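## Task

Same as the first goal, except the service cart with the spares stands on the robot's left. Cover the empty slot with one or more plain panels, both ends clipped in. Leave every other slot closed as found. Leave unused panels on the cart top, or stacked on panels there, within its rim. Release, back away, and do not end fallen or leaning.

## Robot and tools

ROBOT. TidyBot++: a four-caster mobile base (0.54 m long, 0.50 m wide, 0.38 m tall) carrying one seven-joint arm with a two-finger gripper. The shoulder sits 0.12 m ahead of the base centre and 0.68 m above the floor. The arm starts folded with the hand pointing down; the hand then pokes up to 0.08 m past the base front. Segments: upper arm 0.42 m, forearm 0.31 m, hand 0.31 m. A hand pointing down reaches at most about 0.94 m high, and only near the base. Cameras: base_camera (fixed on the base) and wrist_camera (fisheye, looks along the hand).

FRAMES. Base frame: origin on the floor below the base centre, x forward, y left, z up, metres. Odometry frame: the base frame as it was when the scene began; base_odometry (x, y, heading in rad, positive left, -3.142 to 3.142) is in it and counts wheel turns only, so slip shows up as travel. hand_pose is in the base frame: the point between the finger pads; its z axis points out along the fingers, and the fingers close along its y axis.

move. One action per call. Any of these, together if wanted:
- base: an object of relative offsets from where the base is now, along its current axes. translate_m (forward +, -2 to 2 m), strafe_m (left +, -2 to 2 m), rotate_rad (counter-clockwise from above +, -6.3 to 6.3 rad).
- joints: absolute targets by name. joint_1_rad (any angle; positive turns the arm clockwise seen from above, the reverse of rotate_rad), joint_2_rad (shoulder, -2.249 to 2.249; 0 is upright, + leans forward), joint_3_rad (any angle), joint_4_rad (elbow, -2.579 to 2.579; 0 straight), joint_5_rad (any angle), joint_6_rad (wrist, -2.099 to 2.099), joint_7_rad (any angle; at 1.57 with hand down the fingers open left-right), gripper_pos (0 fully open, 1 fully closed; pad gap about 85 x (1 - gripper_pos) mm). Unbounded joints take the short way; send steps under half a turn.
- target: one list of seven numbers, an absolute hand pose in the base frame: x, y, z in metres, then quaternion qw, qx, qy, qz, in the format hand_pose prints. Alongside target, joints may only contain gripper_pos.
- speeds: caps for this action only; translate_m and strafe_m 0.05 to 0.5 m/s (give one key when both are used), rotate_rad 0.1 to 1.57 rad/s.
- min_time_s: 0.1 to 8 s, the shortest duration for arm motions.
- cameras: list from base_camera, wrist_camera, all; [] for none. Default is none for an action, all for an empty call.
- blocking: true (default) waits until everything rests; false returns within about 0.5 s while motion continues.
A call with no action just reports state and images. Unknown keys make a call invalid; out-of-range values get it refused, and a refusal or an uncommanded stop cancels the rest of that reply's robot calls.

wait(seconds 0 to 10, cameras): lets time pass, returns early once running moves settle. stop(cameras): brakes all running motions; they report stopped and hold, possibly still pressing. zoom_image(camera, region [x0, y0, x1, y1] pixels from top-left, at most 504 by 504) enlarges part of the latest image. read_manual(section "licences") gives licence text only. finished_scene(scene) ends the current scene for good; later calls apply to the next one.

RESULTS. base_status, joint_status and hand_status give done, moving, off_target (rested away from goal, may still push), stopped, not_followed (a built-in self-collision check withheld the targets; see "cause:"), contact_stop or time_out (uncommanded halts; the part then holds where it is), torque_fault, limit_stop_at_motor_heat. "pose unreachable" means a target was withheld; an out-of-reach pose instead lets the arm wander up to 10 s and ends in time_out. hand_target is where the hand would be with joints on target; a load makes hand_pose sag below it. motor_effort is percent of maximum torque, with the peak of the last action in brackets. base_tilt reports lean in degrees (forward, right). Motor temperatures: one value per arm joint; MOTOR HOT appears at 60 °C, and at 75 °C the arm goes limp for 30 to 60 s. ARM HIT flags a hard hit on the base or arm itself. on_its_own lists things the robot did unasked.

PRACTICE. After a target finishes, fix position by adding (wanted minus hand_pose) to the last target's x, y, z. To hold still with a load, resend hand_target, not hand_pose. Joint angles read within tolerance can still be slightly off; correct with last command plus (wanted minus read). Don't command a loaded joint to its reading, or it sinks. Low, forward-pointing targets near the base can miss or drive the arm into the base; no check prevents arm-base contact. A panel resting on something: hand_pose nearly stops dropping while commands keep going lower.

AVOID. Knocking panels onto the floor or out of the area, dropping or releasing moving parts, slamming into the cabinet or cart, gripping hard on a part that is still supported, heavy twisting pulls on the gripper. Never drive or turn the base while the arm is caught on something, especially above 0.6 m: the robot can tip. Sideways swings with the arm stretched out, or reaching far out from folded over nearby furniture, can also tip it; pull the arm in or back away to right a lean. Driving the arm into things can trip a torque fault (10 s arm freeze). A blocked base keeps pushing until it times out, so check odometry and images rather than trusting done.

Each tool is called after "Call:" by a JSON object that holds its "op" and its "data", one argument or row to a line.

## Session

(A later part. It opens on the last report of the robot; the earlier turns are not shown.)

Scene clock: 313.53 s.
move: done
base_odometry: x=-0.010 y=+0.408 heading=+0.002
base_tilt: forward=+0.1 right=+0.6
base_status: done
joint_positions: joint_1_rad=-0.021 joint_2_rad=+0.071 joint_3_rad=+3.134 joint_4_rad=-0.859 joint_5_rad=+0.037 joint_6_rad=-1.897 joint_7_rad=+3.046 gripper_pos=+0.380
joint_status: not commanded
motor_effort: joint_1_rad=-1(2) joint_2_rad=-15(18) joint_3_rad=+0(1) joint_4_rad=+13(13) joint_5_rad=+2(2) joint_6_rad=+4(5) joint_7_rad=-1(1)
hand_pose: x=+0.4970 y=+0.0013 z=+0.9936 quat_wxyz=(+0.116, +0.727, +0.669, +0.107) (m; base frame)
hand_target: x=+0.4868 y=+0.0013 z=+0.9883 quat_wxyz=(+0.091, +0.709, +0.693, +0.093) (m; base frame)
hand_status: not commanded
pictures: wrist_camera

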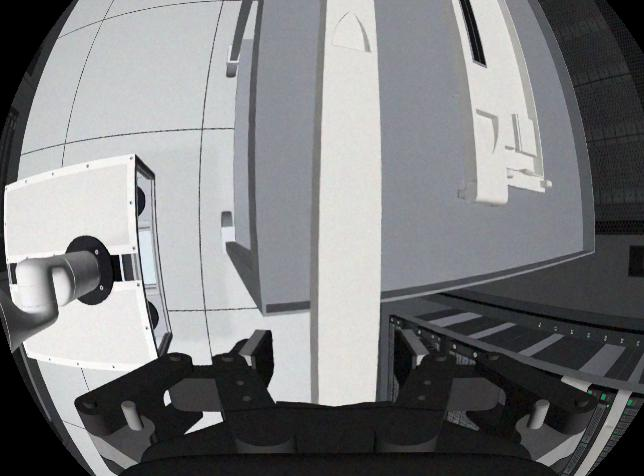

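Call:
{"op": "move", "data": {
  "base": {"translate_m": 0.127, "strafe_m": 0.004},
  "speeds": {"translate_m": 0.1},
  "joints": {"joint_2_rad": 0.0, "joint_4_rad": -1.045, "joint_6_rad": -2.098},
  "min_time_s": 1.5,
  "cameras": ["wrist_camera"]
}}

Call:
{"op": "zoom_image", "data": {
  "camera": "wrist_camera",
  "region": [240, 220, 440, 420]
}}

Scene clock: 316.93 s.
move: done
base_odometry: x=+0.117 y=+0.413 heading=+0.002
base_tilt: forward=+0.1 right=+0.6
base_status: done
joint_positions: joint_1_rad=-0.021 joint_2_rad=+0.015 joint_3_rad=+3.134 joint_4_rad=-1.027 joint_5_rad=+0.037 joint_6_rad=-2.040 joint_7_rad=+3.046 gripper_pos=+0.380
joint_status: all done
motor_effort: joint_1_rad=-1(1) joint_2_rad=-13(16) joint_3_rad=+0(1) joint_4_rad=+12(13) joint_5_rad=+1(2) joint_6_rad=+1(5) joint_7_rad=+0(1)
hand_pose: x=+0.4152 y=-0.0003 z=+0.9507 quat_wxyz=(+0.032, +0.736, +0.676, +0.012) (m; base frame)
hand_target: x=+0.3905 y=+0.0013 z=+0.9491 quat_wxyz=(+0.000, +0.715, +0.699, +0.000) (m; base frame)
hand_status: not commanded
pictures: wrist_camera

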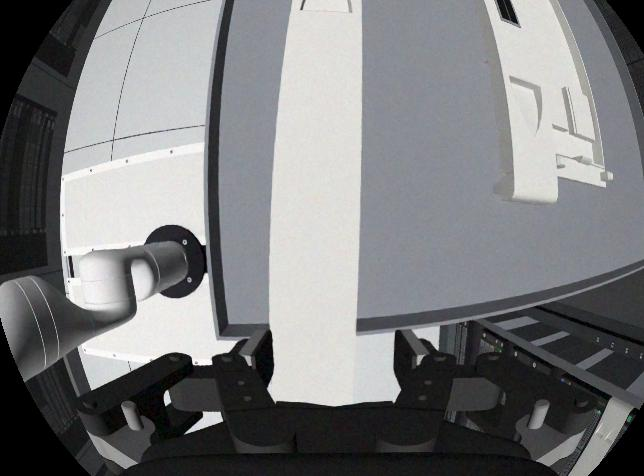

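Scaled by 2.520.

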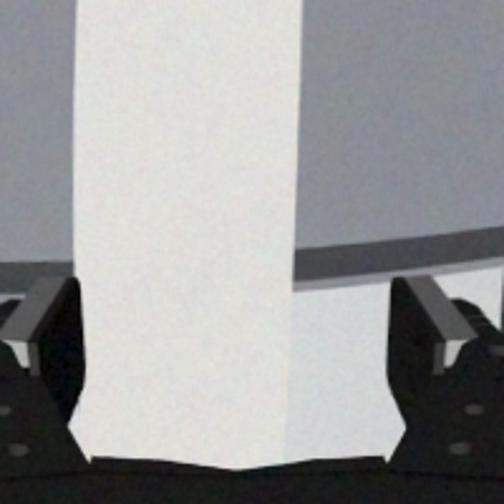

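Call:
{"op": "move", "data": {
  "joints": {"joint_2_rad": -0.008, "joint_4_rad": -1.085},
  "min_time_s": 1.0,
  "cameras": ["wrist_camera"]
}}

Call:
{"op": "zoom_image", "data": {
  "camera": "wrist_camera",
  "region": [240, 220, 440, 420]
}}

Scene clock: 318.77 s.
move: done
base_odometry: x=+0.117 y=+0.413 heading=+0.002
base_tilt: forward=+0.1 right=+0.6
base_status: not commanded
joint_positions: joint_1_rad=-0.021 joint_2_rad=+0.011 joint_3_rad=+3.134 joint_4_rad=-1.064 joint_5_rad=+0.037 joint_6_rad=-2.040 joint_7_rad=+3.046 gripper_pos=+0.380
joint_status: all done
motor_effort: joint_1_rad=-1(1) joint_2_rad=-14(14) joint_3_rad=+0(1) joint_4_rad=+12(13) joint_5_rad=+1(1) joint_6_rad=+1(2) joint_7_rad=+0(1)
hand_pose: x=+0.4082 y=-0.0005 z=+0.9409 quat_wxyz=(+0.021, +0.736, +0.677, -0.001) (m; base frame)
hand_target: x=+0.3821 y=+0.0013 z=+0.9404 quat_wxyz=(-0.012, +0.715, +0.699, -0.012) (m; base frame)
hand_status: not commanded
pictures: wrist_camera

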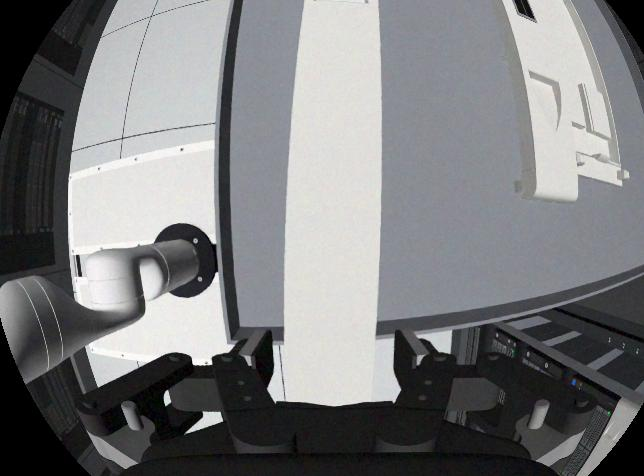

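Scaled by 2.520.

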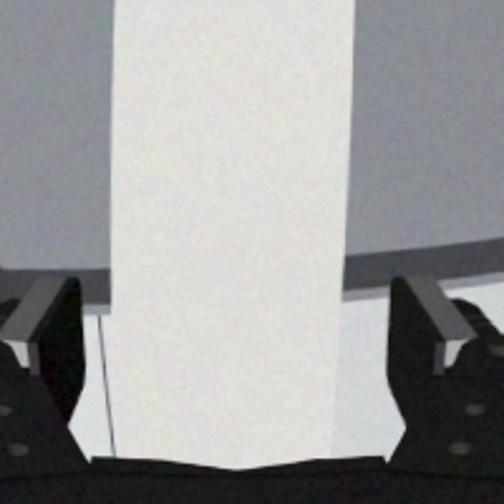

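Call:
{"op": "move", "data": {
  "joints": {"joint_2_rad": -0.016, "joint_4_rad": -1.117},
  "min_time_s": 0.8,
  "cameras": ["wrist_camera"]
}}

Call:
{"op": "zoom_image", "data": {
  "camera": "wrist_camera",
  "region": [240, 220, 440, 420]
}}

Scene clock: 320.23 s.
move: done
base_odometry: x=+0.117 y=+0.413 heading=+0.002
base_tilt: forward=+0.1 right=+0.6
base_status: not commanded
joint_positions: joint_1_rad=-0.021 joint_2_rad=+0.003 joint_3_rad=+3.134 joint_4_rad=-1.096 joint_5_rad=+0.037 joint_6_rad=-2.040 joint_7_rad=+3.046 gripper_pos=+0.380
joint_status: all done
motor_effort: joint_1_rad=-1(1) joint_2_rad=-13(14) joint_3_rad=+1(1) joint_4_rad=+13(14) joint_5_rad=+1(2) joint_6_rad=+1(1) joint_7_rad=-1(1)
hand_pose: x=+0.4008 y=-0.0007 z=+0.9342 quat_wxyz=(+0.013, +0.736, +0.677, -0.010) (m; base frame)
hand_target: x=+0.3747 y=+0.0013 z=+0.9341 quat_wxyz=(-0.020, +0.714, +0.699, -0.020) (m; base frame)
hand_status: not commanded
pictures: wrist_camera

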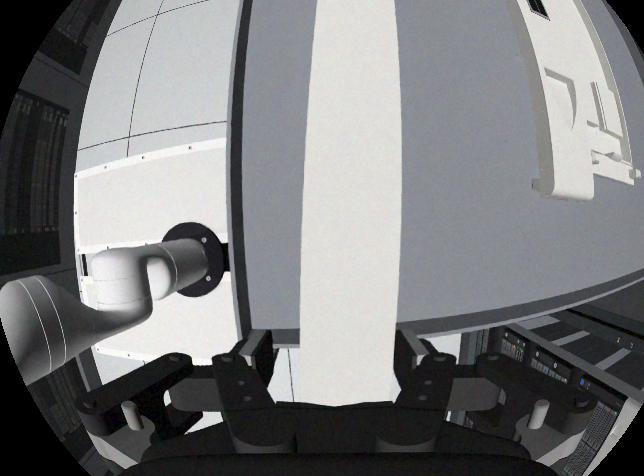

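Scaled by 2.520.

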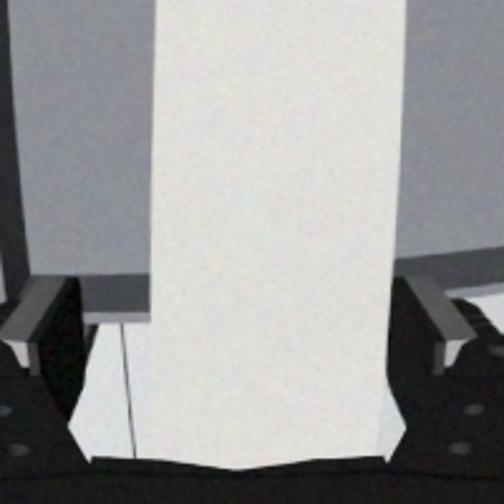

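Call:
{"op": "move", "data": {
  "base": {"translate_m": 0.0055},
  "speeds": {"translate_m": 0.05},
  "cameras": ["wrist_camera"]
}}

Call:
{"op": "zoom_image", "data": {
  "camera": "wrist_camera",
  "region": [250, 290, 420, 420]
}}

Scene clock: 321.43 s.
move: done
base_odometry: x=+0.122 y=+0.413 heading=+0.002
base_tilt: forward=+0.1 right=+0.6
base_status: done
joint_positions: joint_1_rad=-0.021 joint_2_rad=-0.004 joint_3_rad=+3.134 joint_4_rad=-1.097 joint_5_rad=+0.037 joint_6_rad=-2.042 joint_7_rad=+3.046 gripper_pos=+0.380
joint_status: not commanded
motor_effort: joint_1_rad=-1(1) joint_2_rad=-13(17) joint_3_rad=+0(0) joint_4_rad=+13(13) joint_5_rad=+1(1) joint_6_rad=+1(2) joint_7_rad=-1(1)
hand_pose: x=+0.3987 y=-0.0007 z=+0.9359 quat_wxyz=(+0.014, +0.736, +0.677, -0.008) (m; base frame)
hand_target: x=+0.3747 y=+0.0013 z=+0.9341 quat_wxyz=(-0.020, +0.714, +0.699, -0.020) (m; base frame)
hand_status: not commanded
pictures: wrist_camera

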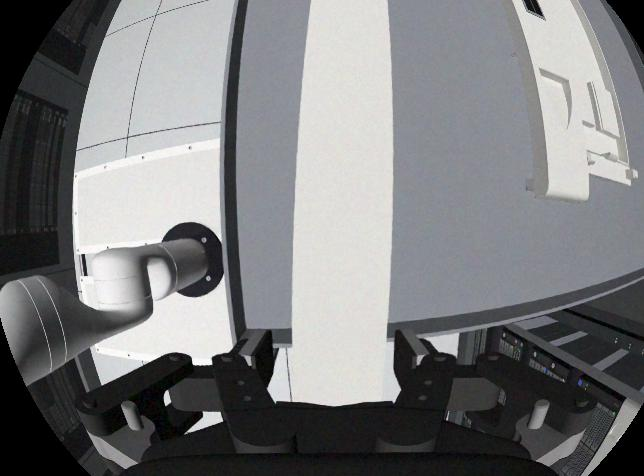

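Scaled by 2.965.

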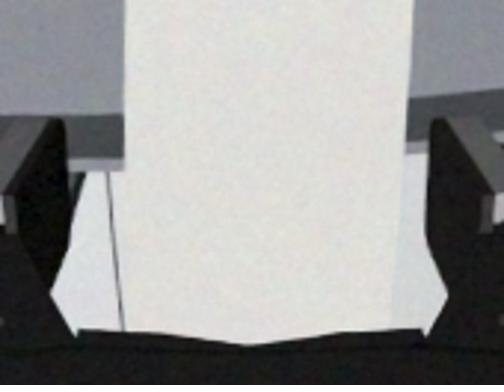

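Call:
{"op": "move", "data": {
  "base": {"translate_m": 0.0055},
  "speeds": {"translate_m": 0.05},
  "joints": {"joint_4_rad": -1.138},
  "min_time_s": 0.6,
  "cameras": ["wrist_camera"]
}}

Call:
{"op": "zoom_image", "data": {
  "camera": "wrist_camera",
  "region": [250, 290, 420, 420]
}}

Scene clock: 323.63 s.
move: done
base_odometry: x=+0.128 y=+0.413 heading=+0.002
base_tilt: forward=+0.1 right=+0.6
base_status: done
joint_positions: joint_1_rad=-0.021 joint_2_rad=-0.007 joint_3_rad=+3.134 joint_4_rad=-1.118 joint_5_rad=+0.037 joint_6_rad=-2.043 joint_7_rad=+3.046 gripper_pos=+0.380
joint_status: all done
motor_effort: joint_1_rad=-1(1) joint_2_rad=-13(16) joint_3_rad=+0(1) joint_4_rad=+13(13) joint_5_rad=+1(1) joint_6_rad=+0(1) joint_7_rad=-1(1)
hand_pose: x=+0.3938 y=-0.0009 z=+0.9311 quat_wxyz=(+0.008, +0.736, +0.677, -0.015) (m; base frame)
hand_target: x=+0.3711 y=+0.0013 z=+0.9286 quat_wxyz=(-0.027, +0.714, +0.699, -0.028) (m; base frame)
hand_status: not commanded
pictures: wrist_camera

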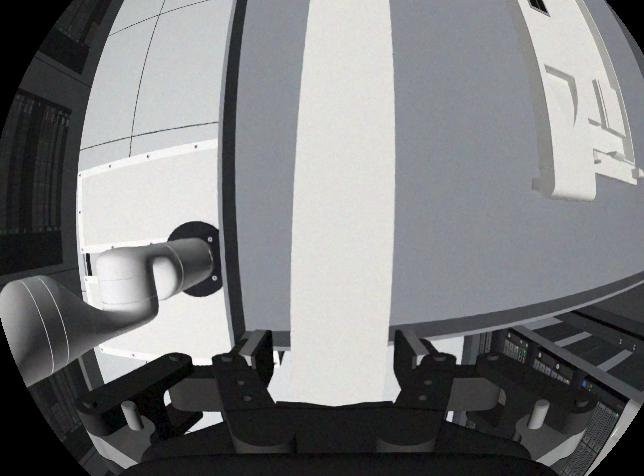

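Scaled by 2.965.

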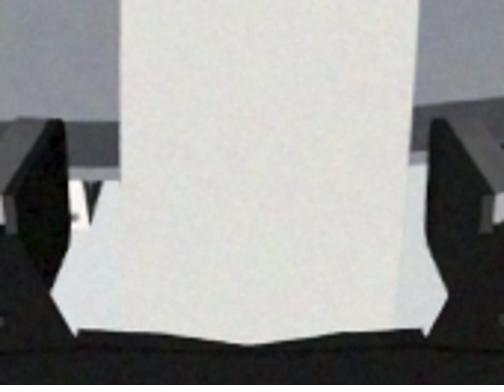

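Call:
{"op": "move", "data": {
  "base": {"translate_m": 0.0028},
  "speeds": {"translate_m": 0.05},
  "cameras": []
}}

Call:
{"op": "move", "data": {
  "joints": {"gripper_pos": 0.62},
  "cameras": ["wrist_camera"]
}}

Call:
{"op": "zoom_image", "data": {
  "camera": "wrist_camera",
  "region": [250, 290, 420, 420]
}}

Scene clock: 324.40 s.
move: done
base_odometry: x=+0.131 y=+0.413 heading=+0.002
base_tilt: forward=+0.1 right=+0.6
base_status: done
joint_positions: joint_1_rad=-0.021 joint_2_rad=-0.009 joint_3_rad=+3.134 joint_4_rad=-1.118 joint_5_rad=+0.037 joint_6_rad=-2.044 joint_7_rad=+3.046 gripper_pos=+0.380
joint_status: not commanded
motor_effort: joint_1_rad=-1(2) joint_2_rad=-12(16) joint_3_rad=+0(1) joint_4_rad=+13(13) joint_5_rad=+1(1) joint_6_rad=+0(1) joint_7_rad=-1(1)
hand_pose: x=+0.3932 y=-0.0009 z=+0.9315 quat_wxyz=(+0.009, +0.736, +0.677, -0.015) (m; base frame)
hand_target: x=+0.3711 y=+0.0013 z=+0.9286 quat_wxyz=(-0.027, +0.714, +0.699, -0.028) (m; base frame)
hand_status: not commanded
pictures: none
No camera images: "cameras" was empty.

Scene clock: 325.13 s.
move: off_target
base_odometry: x=+0.131 y=+0.413 heading=+0.002
base_tilt: forward=+0.1 right=+0.6
base_status: not commanded
joint_positions: joint_1_rad=-0.021 joint_2_rad=-0.013 joint_3_rad=+3.134 joint_4_rad=-1.119 joint_5_rad=+0.037 joint_6_rad=-2.044 joint_7_rad=+3.047 gripper_pos=+0.572
joint_status: gripper_pos off_target (ended at +0.572, target +0.620)
motor_effort: joint_1_rad=-1(1) joint_2_rad=-11(13) joint_3_rad=+0(1) joint_4_rad=+8(13) joint_5_rad=+0(1) joint_6_rad=-3(3) joint_7_rad=-1(1)
hand_pose: x=+0.3920 y=-0.0009 z=+0.9323 quat_wxyz=(+0.010, +0.736, +0.677, -0.014) (m; base frame)
hand_target: x=+0.3711 y=+0.0013 z=+0.9286 quat_wxyz=(-0.027, +0.714, +0.699, -0.028) (m; base frame)
hand_status: not commanded
pictures: wrist_camera

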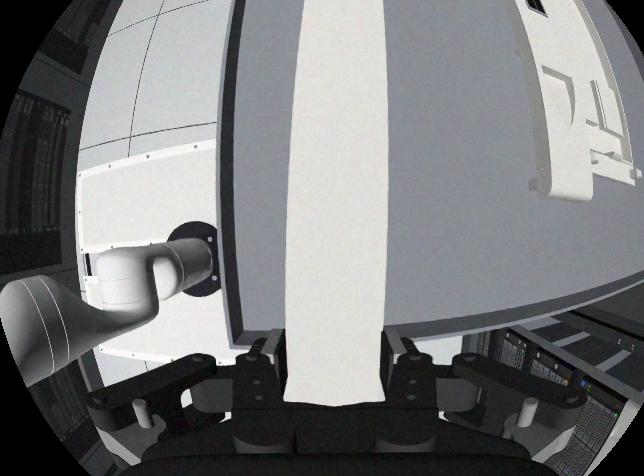

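Scaled by 2.965.

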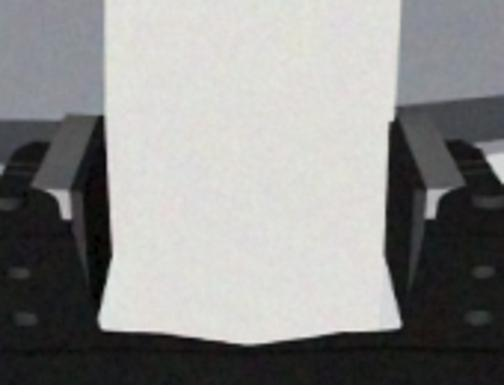

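Call:
{"op": "move", "data": {
  "joints": {"gripper_pos": 0.38},
  "cameras": []
}}

Call:
{"op": "move", "data": {
  "base": {"translate_m": 0.004},
  "speeds": {"translate_m": 0.05},
  "joints": {"joint_4_rad": -1.159},
  "min_time_s": 0.6,
  "cameras": ["wrist_camera"]
}}

Call:
{"op": "zoom_image", "data": {
  "camera": "wrist_camera",
  "region": [250, 290, 420, 420]
}}

Scene clock: 327.23 s.
move: done
base_odometry: x=+0.131 y=+0.413 heading=+0.002
base_tilt: forward=+0.1 right=+0.6
base_status: not commanded
joint_positions: joint_1_rad=-0.021 joint_2_rad=-0.013 joint_3_rad=+3.134 joint_4_rad=-1.124 joint_5_rad=+0.037 joint_6_rad=-2.047 joint_7_rad=+3.047 gripper_pos=+0.380
joint_status: all done
motor_effort: joint_1_rad=-1(1) joint_2_rad=-13(13) joint_3_rad=+0(1) joint_4_rad=+13(13) joint_5_rad=+1(2) joint_6_rad=+1(1) joint_7_rad=-1(1)
hand_pose: x=+0.3901 y=-0.0009 z=+0.9308 quat_wxyz=(+0.007, +0.736, +0.677, -0.017) (m; base frame)
hand_target: x=+0.3711 y=+0.0013 z=+0.9286 quat_wxyz=(-0.027, +0.714, +0.699, -0.028) (m; base frame)
hand_status: not commanded
pictures: none
No camera images: "cameras" was empty.

Scene clock: 328.10 s.
move: done
base_odometry: x=+0.135 y=+0.413 heading=+0.002
base_tilt: forward=+0.1 right=+0.6
base_status: done
joint_positions: joint_1_rad=-0.021 joint_2_rad=-0.014 joint_3_rad=+3.134 joint_4_rad=-1.139 joint_5_rad=+0.037 joint_6_rad=-2.047 joint_7_rad=+3.047 gripper_pos=+0.380
joint_status: all done
motor_effort: joint_1_rad=-1(2) joint_2_rad=-13(16) joint_3_rad=+0(0) joint_4_rad=+12(13) joint_5_rad=+1(2) joint_6_rad=+1(1) joint_7_rad=-1(1)
hand_pose: x=+0.3872 y=-0.0010 z=+0.9270 quat_wxyz=(+0.002, +0.735, +0.677, -0.022) (m; base frame)
hand_target: x=+0.3674 y=+0.0013 z=+0.9232 quat_wxyz=(-0.035, +0.714, +0.699, -0.035) (m; base frame)
hand_status: not commanded
pictures: wrist_camera

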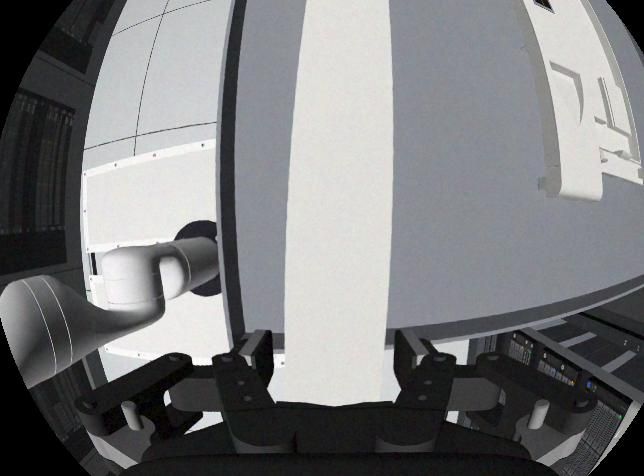

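Scaled by 2.965.

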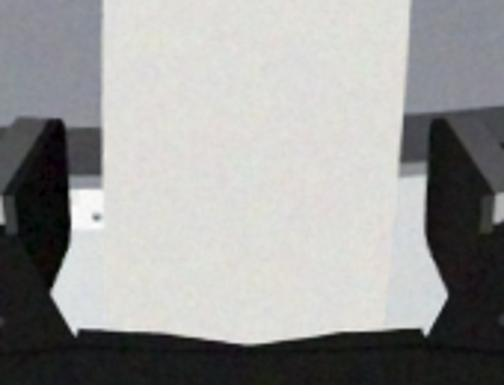

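Call:
{"op": "move", "data": {
  "joints": {"gripper_pos": 0.62},
  "cameras": ["wrist_camera"]
}}

Call:
{"op": "zoom_image", "data": {
  "camera": "wrist_camera",
  "region": [250, 290, 420, 420]
}}

Scene clock: 329.10 s.
move: off_target
base_odometry: x=+0.135 y=+0.413 heading=+0.002
base_tilt: forward=+0.1 right=+0.6
base_status: not commanded
joint_positions: joint_1_rad=-0.021 joint_2_rad=-0.017 joint_3_rad=+3.134 joint_4_rad=-1.139 joint_5_rad=+0.037 joint_6_rad=-2.047 joint_7_rad=+3.047 gripper_pos=+0.564
joint_status: gripper_pos off_target (ended at +0.564, target +0.620)
motor_effort: joint_1_rad=-1(1) joint_2_rad=-11(13) joint_3_rad=+0(1) joint_4_rad=+9(13) joint_5_rad=+1(2) joint_6_rad=-2(3) joint_7_rad=-1(1)
hand_pose: x=+0.3864 y=-0.0010 z=+0.9277 quat_wxyz=(+0.003, +0.735, +0.677, -0.022) (m; base frame)
hand_target: x=+0.3674 y=+0.0013 z=+0.9232 quat_wxyz=(-0.035, +0.714, +0.699, -0.035) (m; base frame)
hand_status: not commanded
pictures: wrist_camera

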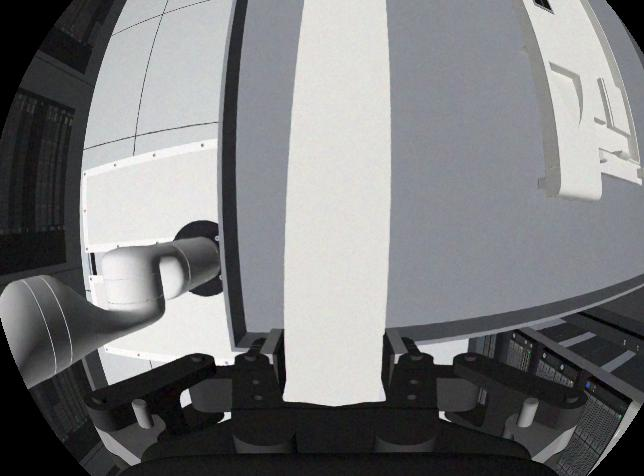

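Scaled by 2.965.

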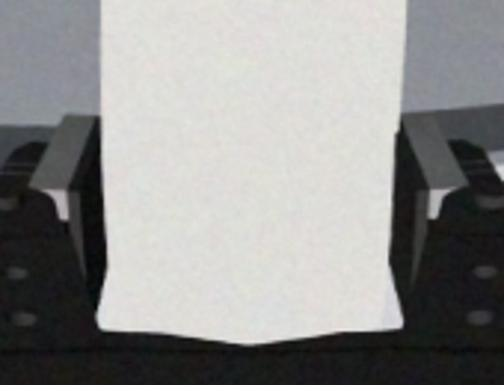

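Call:
{"op": "move", "data": {
  "joints": {"gripper_pos": 0.68, "joint_4_rad": -1.095},
  "min_time_s": 1.5,
  "cameras": ["wrist_camera"]
}}

Call:
{"op": "zoom_image", "data": {
  "camera": "wrist_camera",
  "region": [250, 290, 420, 420]
}}

Scene clock: 331.40 s.
move: off_target
base_odometry: x=+0.135 y=+0.413 heading=+0.002
base_tilt: forward=+0.1 right=+0.6
base_status: not commanded
joint_positions: joint_1_rad=-0.021 joint_2_rad=-0.017 joint_3_rad=+3.134 joint_4_rad=-1.113 joint_5_rad=+0.037 joint_6_rad=-2.047 joint_7_rad=+3.047 gripper_pos=+0.564
joint_status: gripper_pos off_target (ended at +0.564, target +0.680); the others done
motor_effort: joint_1_rad=-1(1) joint_2_rad=-13(13) joint_3_rad=+0(1) joint_4_rad=+13(14) joint_5_rad=+0(2) joint_6_rad=+1(2) joint_7_rad=-1(1)
hand_pose: x=+0.3909 y=-0.0009 z=+0.9350 quat_wxyz=(+0.012, +0.736, +0.677, -0.012) (m; base frame)
hand_target: x=+0.3784 y=+0.0013 z=+0.9399 quat_wxyz=(-0.012, +0.715, +0.699, -0.013) (m; base frame)
hand_status: not commanded
pictures: wrist_camera

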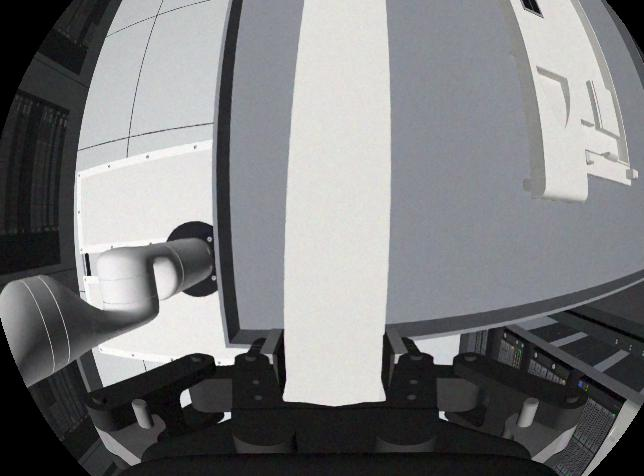

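Scaled by 2.965.

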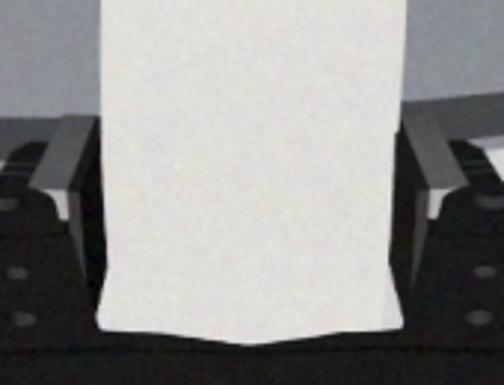

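Call:
{"op": "move", "data": {
  "joints": {"joint_2_rad": 0.03, "joint_4_rad": -0.985, "joint_6_rad": -1.92},
  "min_time_s": 1.5,
  "cameras": []
}}

Call:
{"op": "move", "data": {
  "base": {"translate_m": -0.12},
  "speeds": {"translate_m": 0.1},
  "joints": {"joint_2_rad": 0.084, "joint_4_rad": -0.846, "joint_6_rad": -1.83},
  "min_time_s": 1.8,
  "cameras": ["wrist_camera"]
}}

Scene clock: 333.63 s.
move: done
base_odometry: x=+0.135 y=+0.413 heading=+0.002
base_tilt: forward=+0.1 right=+0.6
base_status: not commanded
joint_positions: joint_1_rad=-0.021 joint_2_rad=+0.008 joint_3_rad=+3.134 joint_4_rad=-1.003 joint_5_rad=+0.037 joint_6_rad=-1.983 joint_7_rad=+3.047 gripper_pos=+0.564
joint_status: all done
motor_effort: joint_1_rad=-1(1) joint_2_rad=-14(14) joint_3_rad=+0(1) joint_4_rad=+13(14) joint_5_rad=+1(2) joint_6_rad=+2(3) joint_7_rad=-1(1)
hand_pose: x=+0.4344 y=+0.0000 z=+0.9618 quat_wxyz=(+0.061, +0.734, +0.675, +0.045) (m; base frame)
hand_target: x=+0.4625 y=+0.0013 z=+0.9636 quat_wxyz=(+0.072, +0.711, +0.696, +0.074) (m; base frame)
hand_status: not commanded
pictures: none
No camera images: "cameras" was empty.

Scene clock: 335.73 s.
move: done
base_odometry: x=+0.015 y=+0.413 heading=+0.002
base_tilt: forward=+0.1 right=+0.6
base_status: done
joint_positions: joint_1_rad=-0.021 joint_2_rad=+0.064 joint_3_rad=+3.134 joint_4_rad=-0.864 joint_5_rad=+0.037 joint_6_rad=-1.898 joint_7_rad=+3.047 gripper_pos=+0.564
joint_status: all done
motor_effort: joint_1_rad=-1(1) joint_2_rad=-16(17) joint_3_rad=+0(1) joint_4_rad=+13(15) joint_5_rad=+1(2) joint_6_rad=+4(4) joint_7_rad=-1(1)
hand_pose: x=+0.4938 y=+0.0012 z=+0.9942 quat_wxyz=(+0.116, +0.727, +0.669, +0.107) (m; base frame)
hand_target: x=+0.5222 y=+0.0013 z=+1.0001 quat_wxyz=(+0.133, +0.702, +0.687, +0.136) (m; base frame)
hand_status: not commanded
pictures: wrist_camera

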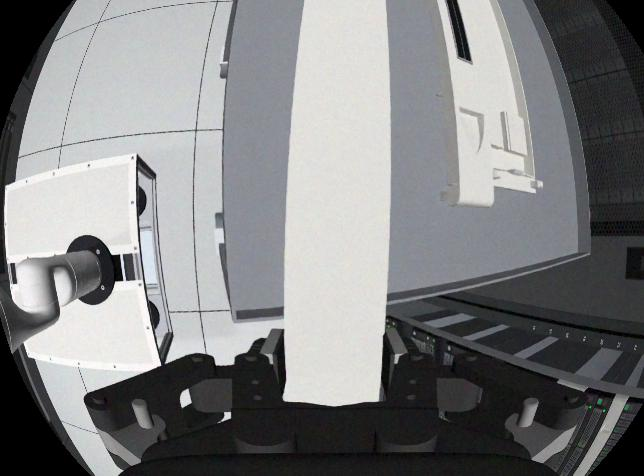

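Call:
{"op": "move", "data": {
  "base": {"translate_m": 0.12},
  "speeds": {"translate_m": 0.1},
  "joints": {"joint_2_rad": -0.012, "joint_4_rad": -1.02, "joint_6_rad": -2.034},
  "min_time_s": 2.0,
  "cameras": []
}}

Call:
{"op": "move", "data": {
  "joints": {"joint_2_rad": -0.037, "joint_4_rad": -1.131, "joint_6_rad": -2.095},
  "min_time_s": 1.5,
  "cameras": ["wrist_camera"]
}}

Scene clock: 338.47 s.
move: done
base_odometry: x=+0.135 y=+0.413 heading=+0.002
base_tilt: forward=+0.1 right=+0.6
base_status: done
joint_positions: joint_1_rad=-0.021 joint_2_rad=+0.005 joint_3_rad=+3.134 joint_4_rad=-1.002 joint_5_rad=+0.037 joint_6_rad=-1.980 joint_7_rad=+3.047 gripper_pos=+0.564
joint_status: all done
motor_effort: joint_1_rad=-1(2) joint_2_rad=-14(18) joint_3_rad=+0(1) joint_4_rad=+13(14) joint_5_rad=+1(2) joint_6_rad=+2(5) joint_7_rad=+0(1)
hand_pose: x=+0.4348 y=+0.0000 z=+0.9630 quat_wxyz=(+0.063, +0.734, +0.675, +0.047) (m; base frame)
hand_target: x=+0.4108 y=+0.0013 z=+0.9605 quat_wxyz=(+0.035, +0.714, +0.699, +0.036) (m; base frame)
hand_status: not commanded
pictures: none
No camera images: "cameras" was empty.

Scene clock: 340.27 s.
move: done
base_odometry: x=+0.135 y=+0.413 heading=+0.002
base_tilt: forward=+0.1 right=+0.6
base_status: not commanded
joint_positions: joint_1_rad=-0.021 joint_2_rad=-0.015 joint_3_rad=+3.134 joint_4_rad=-1.114 joint_5_rad=+0.037 joint_6_rad=-2.037 joint_7_rad=+3.047 gripper_pos=+0.564
joint_status: all done
motor_effort: joint_1_rad=-1(2) joint_2_rad=-13(15) joint_3_rad=+0(1) joint_4_rad=+13(14) joint_5_rad=+1(2) joint_6_rad=+1(3) joint_7_rad=+0(1)
hand_pose: x=+0.3945 y=-0.0009 z=+0.9345 quat_wxyz=(+0.014, +0.736, +0.677, -0.008) (m; base frame)
hand_target: x=+0.3680 y=+0.0013 z=+0.9356 quat_wxyz=(-0.017, +0.714, +0.699, -0.017) (m; base frame)
hand_status: not commanded
pictures: wrist_camera

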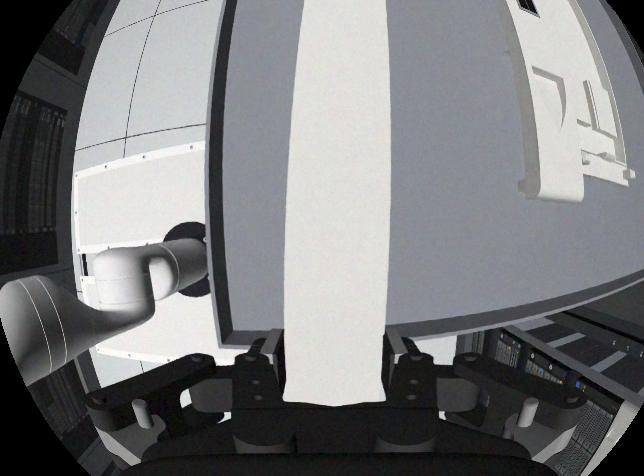

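Call:
{"op": "move", "data": {
  "joints": {"joint_4_rad": -1.146},
  "min_time_s": 0.6,
  "cameras": []
}}

Call:
{"op": "move", "data": {
  "joints": {"joint_4_rad": -1.156},
  "min_time_s": 0.5,
  "cameras": ["wrist_camera"]
}}

Scene clock: 341.23 s.
move: done
base_odometry: x=+0.135 y=+0.413 heading=+0.002
base_tilt: forward=+0.1 right=+0.6
base_status: not commanded
joint_positions: joint_1_rad=-0.021 joint_2_rad=-0.016 joint_3_rad=+3.134 joint_4_rad=-1.128 joint_5_rad=+0.037 joint_6_rad=-2.037 joint_7_rad=+3.047 gripper_pos=+0.564
joint_status: all done
motor_effort: joint_1_rad=-1(1) joint_2_rad=-13(13) joint_3_rad=+0(0) joint_4_rad=+13(14) joint_5_rad=+0(2) joint_6_rad=+0(1) joint_7_rad=+0(1)
hand_pose: x=+0.3918 y=-0.0010 z=+0.9306 quat_wxyz=(+0.010, +0.735, +0.677, -0.014) (m; base frame)
hand_target: x=+0.3655 y=+0.0013 z=+0.9317 quat_wxyz=(-0.022, +0.714, +0.699, -0.022) (m; base frame)
hand_status: not commanded
pictures: none
No camera images: "cameras" was empty.

Scene clock: 342.00 s.
move: done
base_odometry: x=+0.135 y=+0.413 heading=+0.002
base_tilt: forward=+0.1 right=+0.6
base_status: not commanded
joint_positions: joint_1_rad=-0.021 joint_2_rad=-0.017 joint_3_rad=+3.134 joint_4_rad=-1.138 joint_5_rad=+0.037 joint_6_rad=-2.037 joint_7_rad=+3.047 gripper_pos=+0.564
joint_status: all done
motor_effort: joint_1_rad=-1(1) joint_2_rad=-13(13) joint_3_rad=+0(1) joint_4_rad=+13(14) joint_5_rad=+1(1) joint_6_rad=+1(1) joint_7_rad=+0(1)
hand_pose: x=+0.3898 y=-0.0010 z=+0.9281 quat_wxyz=(+0.007, +0.735, +0.677, -0.017) (m; base frame)
hand_target: x=+0.3637 y=+0.0013 z=+0.9291 quat_wxyz=(-0.025, +0.714, +0.699, -0.026) (m; base frame)
hand_status: not commanded
pictures: wrist_camera

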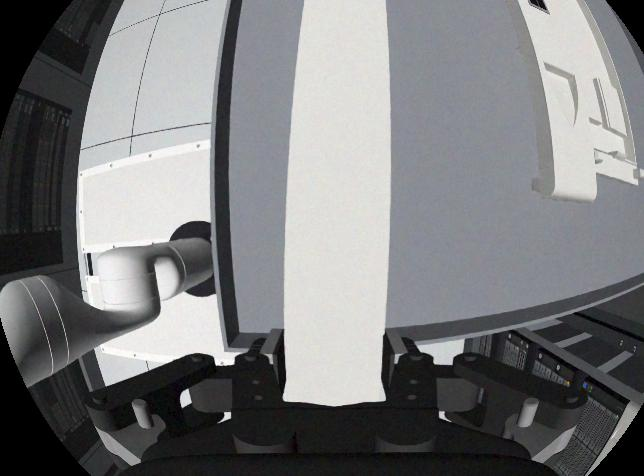

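Call:
{"op": "move", "data": {
  "joints": {"joint_4_rad": -1.164},
  "min_time_s": 0.5,
  "cameras": []
}}

Call:
{"op": "move", "data": {
  "joints": {"joint_4_rad": -1.170},
  "min_time_s": 0.5,
  "cameras": []
}}

Scene clock: 342.90 s.
move: done
base_odometry: x=+0.135 y=+0.413 heading=+0.002
base_tilt: forward=+0.1 right=+0.6
base_status: not commanded
joint_positions: joint_1_rad=-0.021 joint_2_rad=-0.019 joint_3_rad=+3.134 joint_4_rad=-1.140 joint_5_rad=+0.037 joint_6_rad=-2.037 joint_7_rad=+3.047 gripper_pos=+0.564
joint_status: all done
motor_effort: joint_1_rad=-1(1) joint_2_rad=-12(13) joint_3_rad=+0(0) joint_4_rad=+12(13) joint_5_rad=+1(2) joint_6_rad=+0(1) joint_7_rad=+0(1)
hand_pose: x=+0.3890 y=-0.0010 z=+0.9281 quat_wxyz=(+0.007, +0.735, +0.677, -0.017) (m; base frame)
hand_target: x=+0.3623 y=+0.0013 z=+0.9270 quat_wxyz=(-0.028, +0.714, +0.699, -0.029) (m; base frame)
hand_status: not commanded
pictures: none
No camera images: "cameras" was empty.

Scene clock: 343.67 s.
move: done
base_odometry: x=+0.135 y=+0.413 heading=+0.002
base_tilt: forward=+0.1 right=+0.6
base_status: not commanded
joint_positions: joint_1_rad=-0.021 joint_2_rad=-0.021 joint_3_rad=+3.134 joint_4_rad=-1.142 joint_5_rad=+0.037 joint_6_rad=-2.037 joint_7_rad=+3.047 gripper_pos=+0.564
joint_status: all done
motor_effort: joint_1_rad=-1(1) joint_2_rad=-12(13) joint_3_rad=+0(1) joint_4_rad=+11(12) joint_5_rad=+0(2) joint_6_rad=+0(1) joint_7_rad=-1(1)
hand_pose: x=+0.3881 y=-0.0011 z=+0.9280 quat_wxyz=(+0.007, +0.735, +0.677, -0.017) (m; base frame)
hand_target: x=+0.3613 y=+0.0013 z=+0.9254 quat_wxyz=(-0.030, +0.714, +0.699, -0.031) (m; base frame)
hand_status: not commanded
pictures: none
No camera images: "cameras" was empty.

Call:
{"op": "move", "data": {
  "joints": {"gripper_pos": 0.38},
  "cameras": []
}}

Call:
{"op": "move", "data": {
  "base": {"strafe_m": 0.023, "translate_m": 0.003},
  "speeds": {"strafe_m": 0.05},
  "cameras": ["wrist_camera"]
}}

Call:
{"op": "zoom_image", "data": {
  "camera": "wrist_camera",
  "region": [250, 290, 420, 420]
}}

Call:
{"op": "zoom_image", "data": {
  "camera": "wrist_camera",
  "region": [280, 0, 420, 80]
}}

Scene clock: 344.57 s.
move: done
base_odometry: x=+0.135 y=+0.413 heading=+0.002
base_tilt: forward=+0.1 right=+0.6
base_status: not commanded
joint_positions: joint_1_rad=-0.021 joint_2_rad=-0.021 joint_3_rad=+3.134 joint_4_rad=-1.151 joint_5_rad=+0.037 joint_6_rad=-2.041 joint_7_rad=+3.047 gripper_pos=+0.380
joint_status: all done
motor_effort: joint_1_rad=-1(1) joint_2_rad=-12(13) joint_3_rad=+0(0) joint_4_rad=+13(13) joint_5_rad=+1(1) joint_6_rad=+0(1) joint_7_rad=+0(1)
hand_pose: x=+0.3855 y=-0.0011 z=+0.9257 quat_wxyz=(+0.003, +0.735, +0.677, -0.022) (m; base frame)
hand_target: x=+0.3613 y=+0.0013 z=+0.9254 quat_wxyz=(-0.030, +0.714, +0.699, -0.031) (m; base frame)
hand_status: not commanded
pictures: none
No camera images: "cameras" was empty.

Scene clock: 345.53 s.
move: done
base_odometry: x=+0.138 y=+0.436 heading=+0.002
base_tilt: forward=+0.1 right=+0.6
base_status: done
joint_positions: joint_1_rad=-0.020 joint_2_rad=-0.021 joint_3_rad=+3.134 joint_4_rad=-1.151 joint_5_rad=+0.037 joint_6_rad=-2.041 joint_7_rad=+3.047 gripper_pos=+0.380
joint_status: not commanded
motor_effort: joint_1_rad=-1(2) joint_2_rad=-12(14) joint_3_rad=+0(1) joint_4_rad=+13(13) joint_5_rad=+0(2) joint_6_rad=+0(1) joint_7_rad=+0(1)
hand_pose: x=+0.3854 y=-0.0015 z=+0.9258 quat_wxyz=(+0.003, +0.736, +0.677, -0.022) (m; base frame)
hand_target: x=+0.3613 y=+0.0013 z=+0.9254 quat_wxyz=(-0.030, +0.714, +0.699, -0.031) (m; base frame)
hand_status: not commanded
pictures: wrist_camera

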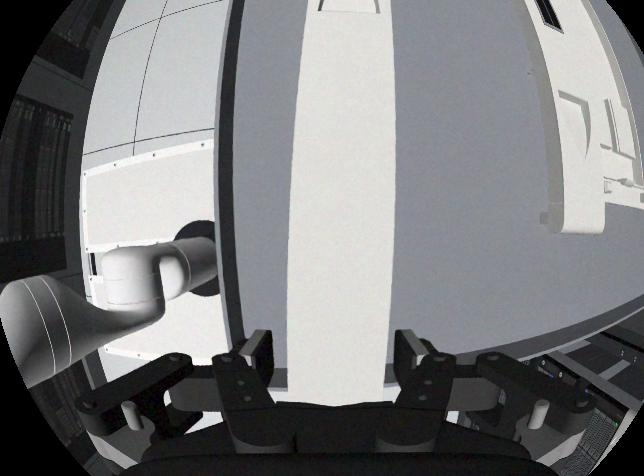

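Scaled by 2.965.

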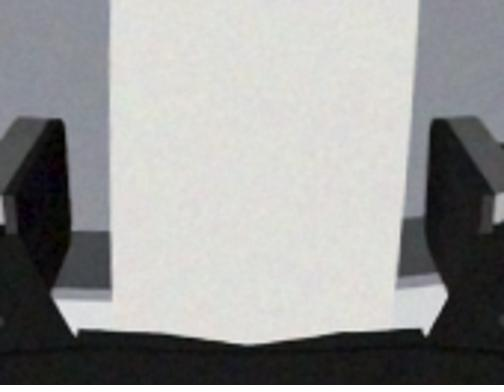

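Scaled by 3.600.

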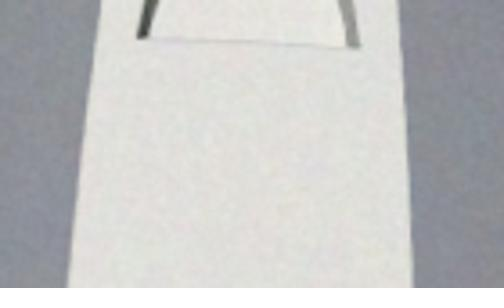

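Call:
{"op": "move", "data": {
  "joints": {"gripper_pos": 0.68},
  "cameras": ["wrist_camera"]
}}

Call:
{"op": "zoom_image", "data": {
  "camera": "wrist_camera",
  "region": [250, 290, 420, 420]
}}

Scene clock: 346.47 s.
move: off_target
base_odometry: x=+0.138 y=+0.436 heading=+0.002
base_tilt: forward=+0.1 right=+0.6
base_status: not commanded
joint_positions: joint_1_rad=-0.020 joint_2_rad=-0.028 joint_3_rad=+3.134 joint_4_rad=-1.154 joint_5_rad=+0.037 joint_6_rad=-2.041 joint_7_rad=+3.047 gripper_pos=+0.564
joint_status: gripper_pos off_target (ended at +0.564, target +0.680)
motor_effort: joint_1_rad=-1(2) joint_2_rad=-11(13) joint_3_rad=+0(1) joint_4_rad=+9(13) joint_5_rad=+1(2) joint_6_rad=-2(2) joint_7_rad=-1(1)
hand_pose: x=+0.3830 y=-0.0016 z=+0.9265 quat_wxyz=(+0.004, +0.736, +0.677, -0.021) (m; base frame)
hand_target: x=+0.3613 y=+0.0013 z=+0.9254 quat_wxyz=(-0.030, +0.714, +0.699, -0.031) (m; base frame)
hand_status: not commanded
pictures: wrist_camera

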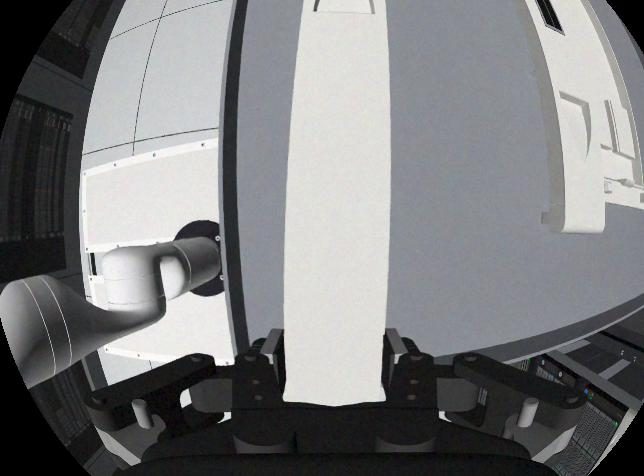

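Scaled by 2.965.

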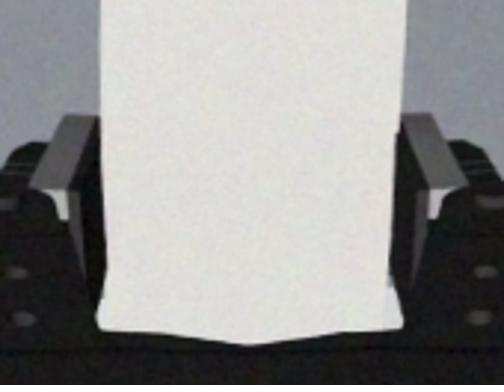

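Call:
{"op": "move", "data": {
  "joints": {"joint_4_rad": -1.09},
  "min_time_s": 1.2,
  "cameras": []
}}

Call:
{"op": "move", "data": {
  "joints": {"joint_2_rad": 0.03, "joint_4_rad": -0.985, "joint_6_rad": -1.92},
  "min_time_s": 1.3,
  "cameras": []
}}

Call:
{"op": "move", "data": {
  "base": {"translate_m": -0.15},
  "speeds": {"translate_m": 0.12},
  "joints": {"joint_2_rad": 0.084, "joint_4_rad": -0.846, "joint_6_rad": -1.83},
  "min_time_s": 1.6,
  "cameras": ["wrist_camera"]
}}

Call:
{"op": "zoom_image", "data": {
  "camera": "wrist_camera",
  "region": [250, 290, 420, 420]
}}

Scene clock: 348.20 s.
move: done
base_odometry: x=+0.138 y=+0.436 heading=+0.002
base_tilt: forward=+0.1 right=+0.6
base_status: not commanded
joint_positions: joint_1_rad=-0.020 joint_2_rad=-0.029 joint_3_rad=+3.134 joint_4_rad=-1.107 joint_5_rad=+0.037 joint_6_rad=-2.045 joint_7_rad=+3.047 gripper_pos=+0.564
joint_status: all done
motor_effort: joint_1_rad=-1(2) joint_2_rad=-12(13) joint_3_rad=+0(1) joint_4_rad=+13(14) joint_5_rad=+1(2) joint_6_rad=+1(2) joint_7_rad=-1(1)
hand_pose: x=+0.3897 y=-0.0014 z=+0.9399 quat_wxyz=(+0.018, +0.736, +0.677, -0.004) (m; base frame)
hand_target: x=+0.3746 y=+0.0013 z=+0.9466 quat_wxyz=(-0.002, +0.715, +0.699, -0.002) (m; base frame)
hand_status: not commanded
pictures: none
No camera images: "cameras" was empty.

Scene clock: 349.80 s.
move: done
base_odometry: x=+0.138 y=+0.436 heading=+0.002
base_tilt: forward=+0.1 right=+0.6
base_status: not commanded
joint_positions: joint_1_rad=-0.020 joint_2_rad=+0.009 joint_3_rad=+3.134 joint_4_rad=-1.003 joint_5_rad=+0.037 joint_6_rad=-1.982 joint_7_rad=+3.047 gripper_pos=+0.564
joint_status: all done
motor_effort: joint_1_rad=-1(1) joint_2_rad=-14(15) joint_3_rad=+0(0) joint_4_rad=+13(14) joint_5_rad=+1(2) joint_6_rad=+2(3) joint_7_rad=+0(1)
hand_pose: x=+0.4353 y=-0.0005 z=+0.9614 quat_wxyz=(+0.061, +0.734, +0.675, +0.044) (m; base frame)
hand_target: x=+0.4625 y=+0.0013 z=+0.9636 quat_wxyz=(+0.072, +0.711, +0.696, +0.074) (m; base frame)
hand_status: not commanded
pictures: none
No camera images: "cameras" was empty.

Scene clock: 351.93 s.
move: done
base_odometry: x=-0.012 y=+0.436 heading=+0.002
base_tilt: forward=+0.1 right=+0.6
base_status: done
joint_positions: joint_1_rad=-0.020 joint_2_rad=+0.064 joint_3_rad=+3.134 joint_4_rad=-0.862 joint_5_rad=+0.037 joint_6_rad=-1.899 joint_7_rad=+3.047 gripper_pos=+0.564
joint_status: all done
motor_effort: joint_1_rad=-1(2) joint_2_rad=-16(17) joint_3_rad=+0(1) joint_4_rad=+13(14) joint_5_rad=+1(2) joint_6_rad=+4(5) joint_7_rad=-1(1)
hand_pose: x=+0.4938 y=+0.0006 z=+0.9951 quat_wxyz=(+0.117, +0.727, +0.668, +0.107) (m; base frame)
hand_target: x=+0.5222 y=+0.0013 z=+1.0001 quat_wxyz=(+0.133, +0.702, +0.687, +0.136) (m; base frame)
hand_status: not commanded
pictures: wrist_camera

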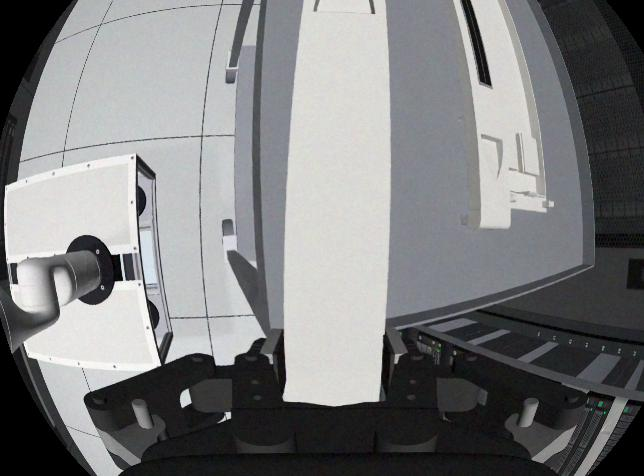

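Scaled by 2.965.

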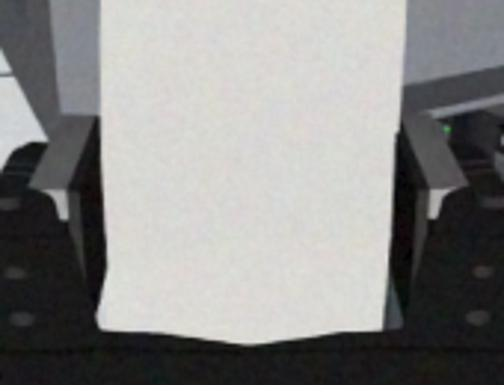

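Call:
{"op": "move", "data": {
  "base": {"translate_m": -0.03, "strafe_m": -0.53},
  "speeds": {"strafe_m": 0.2},
  "joints": {"joint_2_rad": -0.265, "joint_4_rad": -1.349, "joint_6_rad": -0.41, "joint_7_rad": 3.19},
  "min_time_s": 3,
  "cameras": ["wrist_camera"]
}}

Scene clock: 356.10 s.
move: done
base_odometry: x=-0.041 y=-0.094 heading=+0.002
base_tilt: forward=+0.1 right=+0.6
base_status: done
joint_positions: joint_1_rad=-0.017 joint_2_rad=-0.249 joint_3_rad=+3.135 joint_4_rad=-1.333 joint_5_rad=+0.037 joint_6_rad=-0.500 joint_7_rad=+3.117 gripper_pos=+0.564
joint_status: all done
motor_effort: joint_1_rad=-2(2) joint_2_rad=-11(18) joint_3_rad=+0(1) joint_4_rad=+18(18) joint_5_rad=+1(2) joint_6_rad=+11(12) joint_7_rad=-1(2)
hand_pose: x=+0.6042 y=+0.0083 z=+1.2326 quat_wxyz=(+0.498, +0.499, +0.507, +0.496) (m; base frame)
hand_target: x=+0.5970 y=+0.0013 z=+1.2588 quat_wxyz=(+0.531, +0.469, +0.492, +0.506) (m; base frame)
hand_status: not commanded
pictures: wrist_camera

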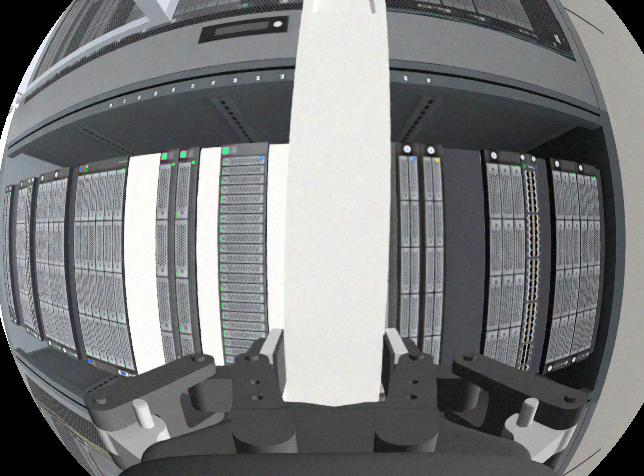

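Call:
{"op": "zoom_image", "data": {
  "camera": "wrist_camera",
  "region": [250, 0, 430, 120]
}}

Call:
{"op": "zoom_image", "data": {
  "camera": "wrist_camera",
  "region": [250, 280, 430, 420]
}}

Call:
{"op": "zoom_image", "data": {
  "camera": "wrist_camera",
  "region": [100, 100, 290, 300]
}}

Call:
{"op": "zoom_image", "data": {
  "camera": "wrist_camera",
  "region": [380, 100, 570, 300]
}}

Scaled by 2.800.

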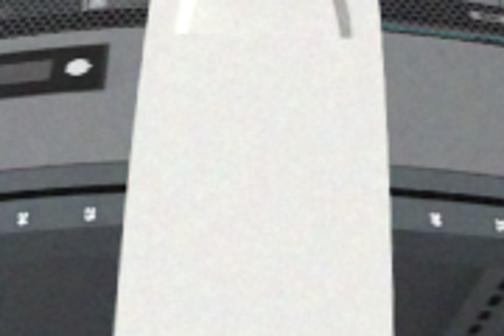

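Scaled by 2.800.

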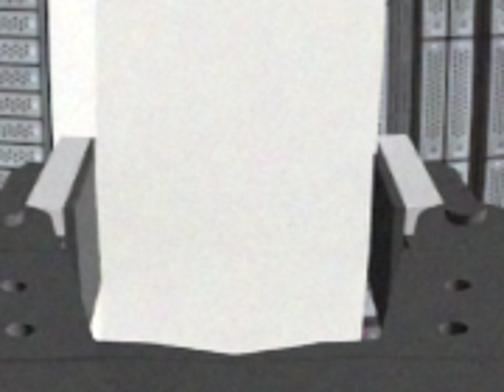

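Scaled by 2.520.

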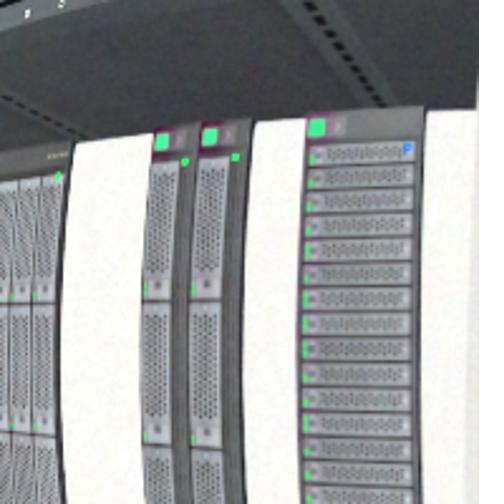

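Scaled by 2.520.

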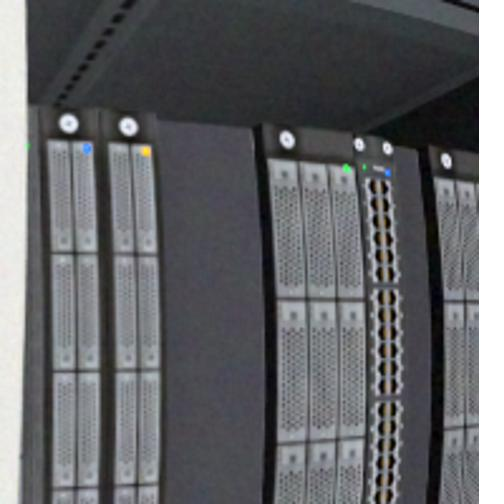

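Call:
{"op": "move", "data": {
  "base": {"translate_m": 0.26, "strafe_m": 0.02, "rotate_rad": -0.105},
  "speeds": {"translate_m": 0.15, "rotate_rad": 0.1},
  "joints": {"joint_7_rad": 3.225},
  "min_time_s": 1.0,
  "cameras": ["wrist_camera"]
}}

Call:
{"op": "zoom_image", "data": {
  "camera": "wrist_camera",
  "region": [200, 0, 450, 250]
}}

Scene clock: 360.03 s.
move: done
base_odometry: x=+0.219 y=-0.073 heading=-0.104
base_tilt: forward=+0.1 right=+0.6
base_status: done
joint_positions: joint_1_rad=-0.017 joint_2_rad=-0.257 joint_3_rad=+3.135 joint_4_rad=-1.335 joint_5_rad=+0.037 joint_6_rad=-0.497 joint_7_rad=+3.152 gripper_pos=+0.564
joint_status: all done
motor_effort: joint_1_rad=-1(2) joint_2_rad=-10(13) joint_3_rad=+0(2) joint_4_rad=+18(19) joint_5_rad=+1(2) joint_6_rad=+11(12) joint_7_rad=+0(1)
hand_pose: x=+0.5999 y=+0.0081 z=+1.2367 quat_wxyz=(+0.509, +0.488, +0.513, +0.490) (m; base frame)
hand_target: x=+0.5970 y=+0.0013 z=+1.2588 quat_wxyz=(+0.540, +0.460, +0.500, +0.497) (m; base frame)
hand_status: not commanded
pictures: wrist_camera

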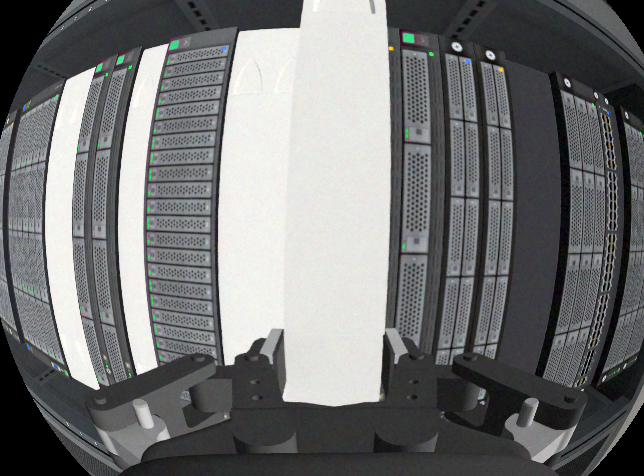

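Scaled by 2.016.

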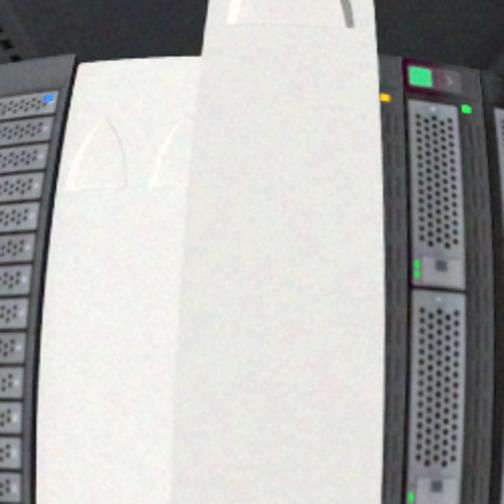

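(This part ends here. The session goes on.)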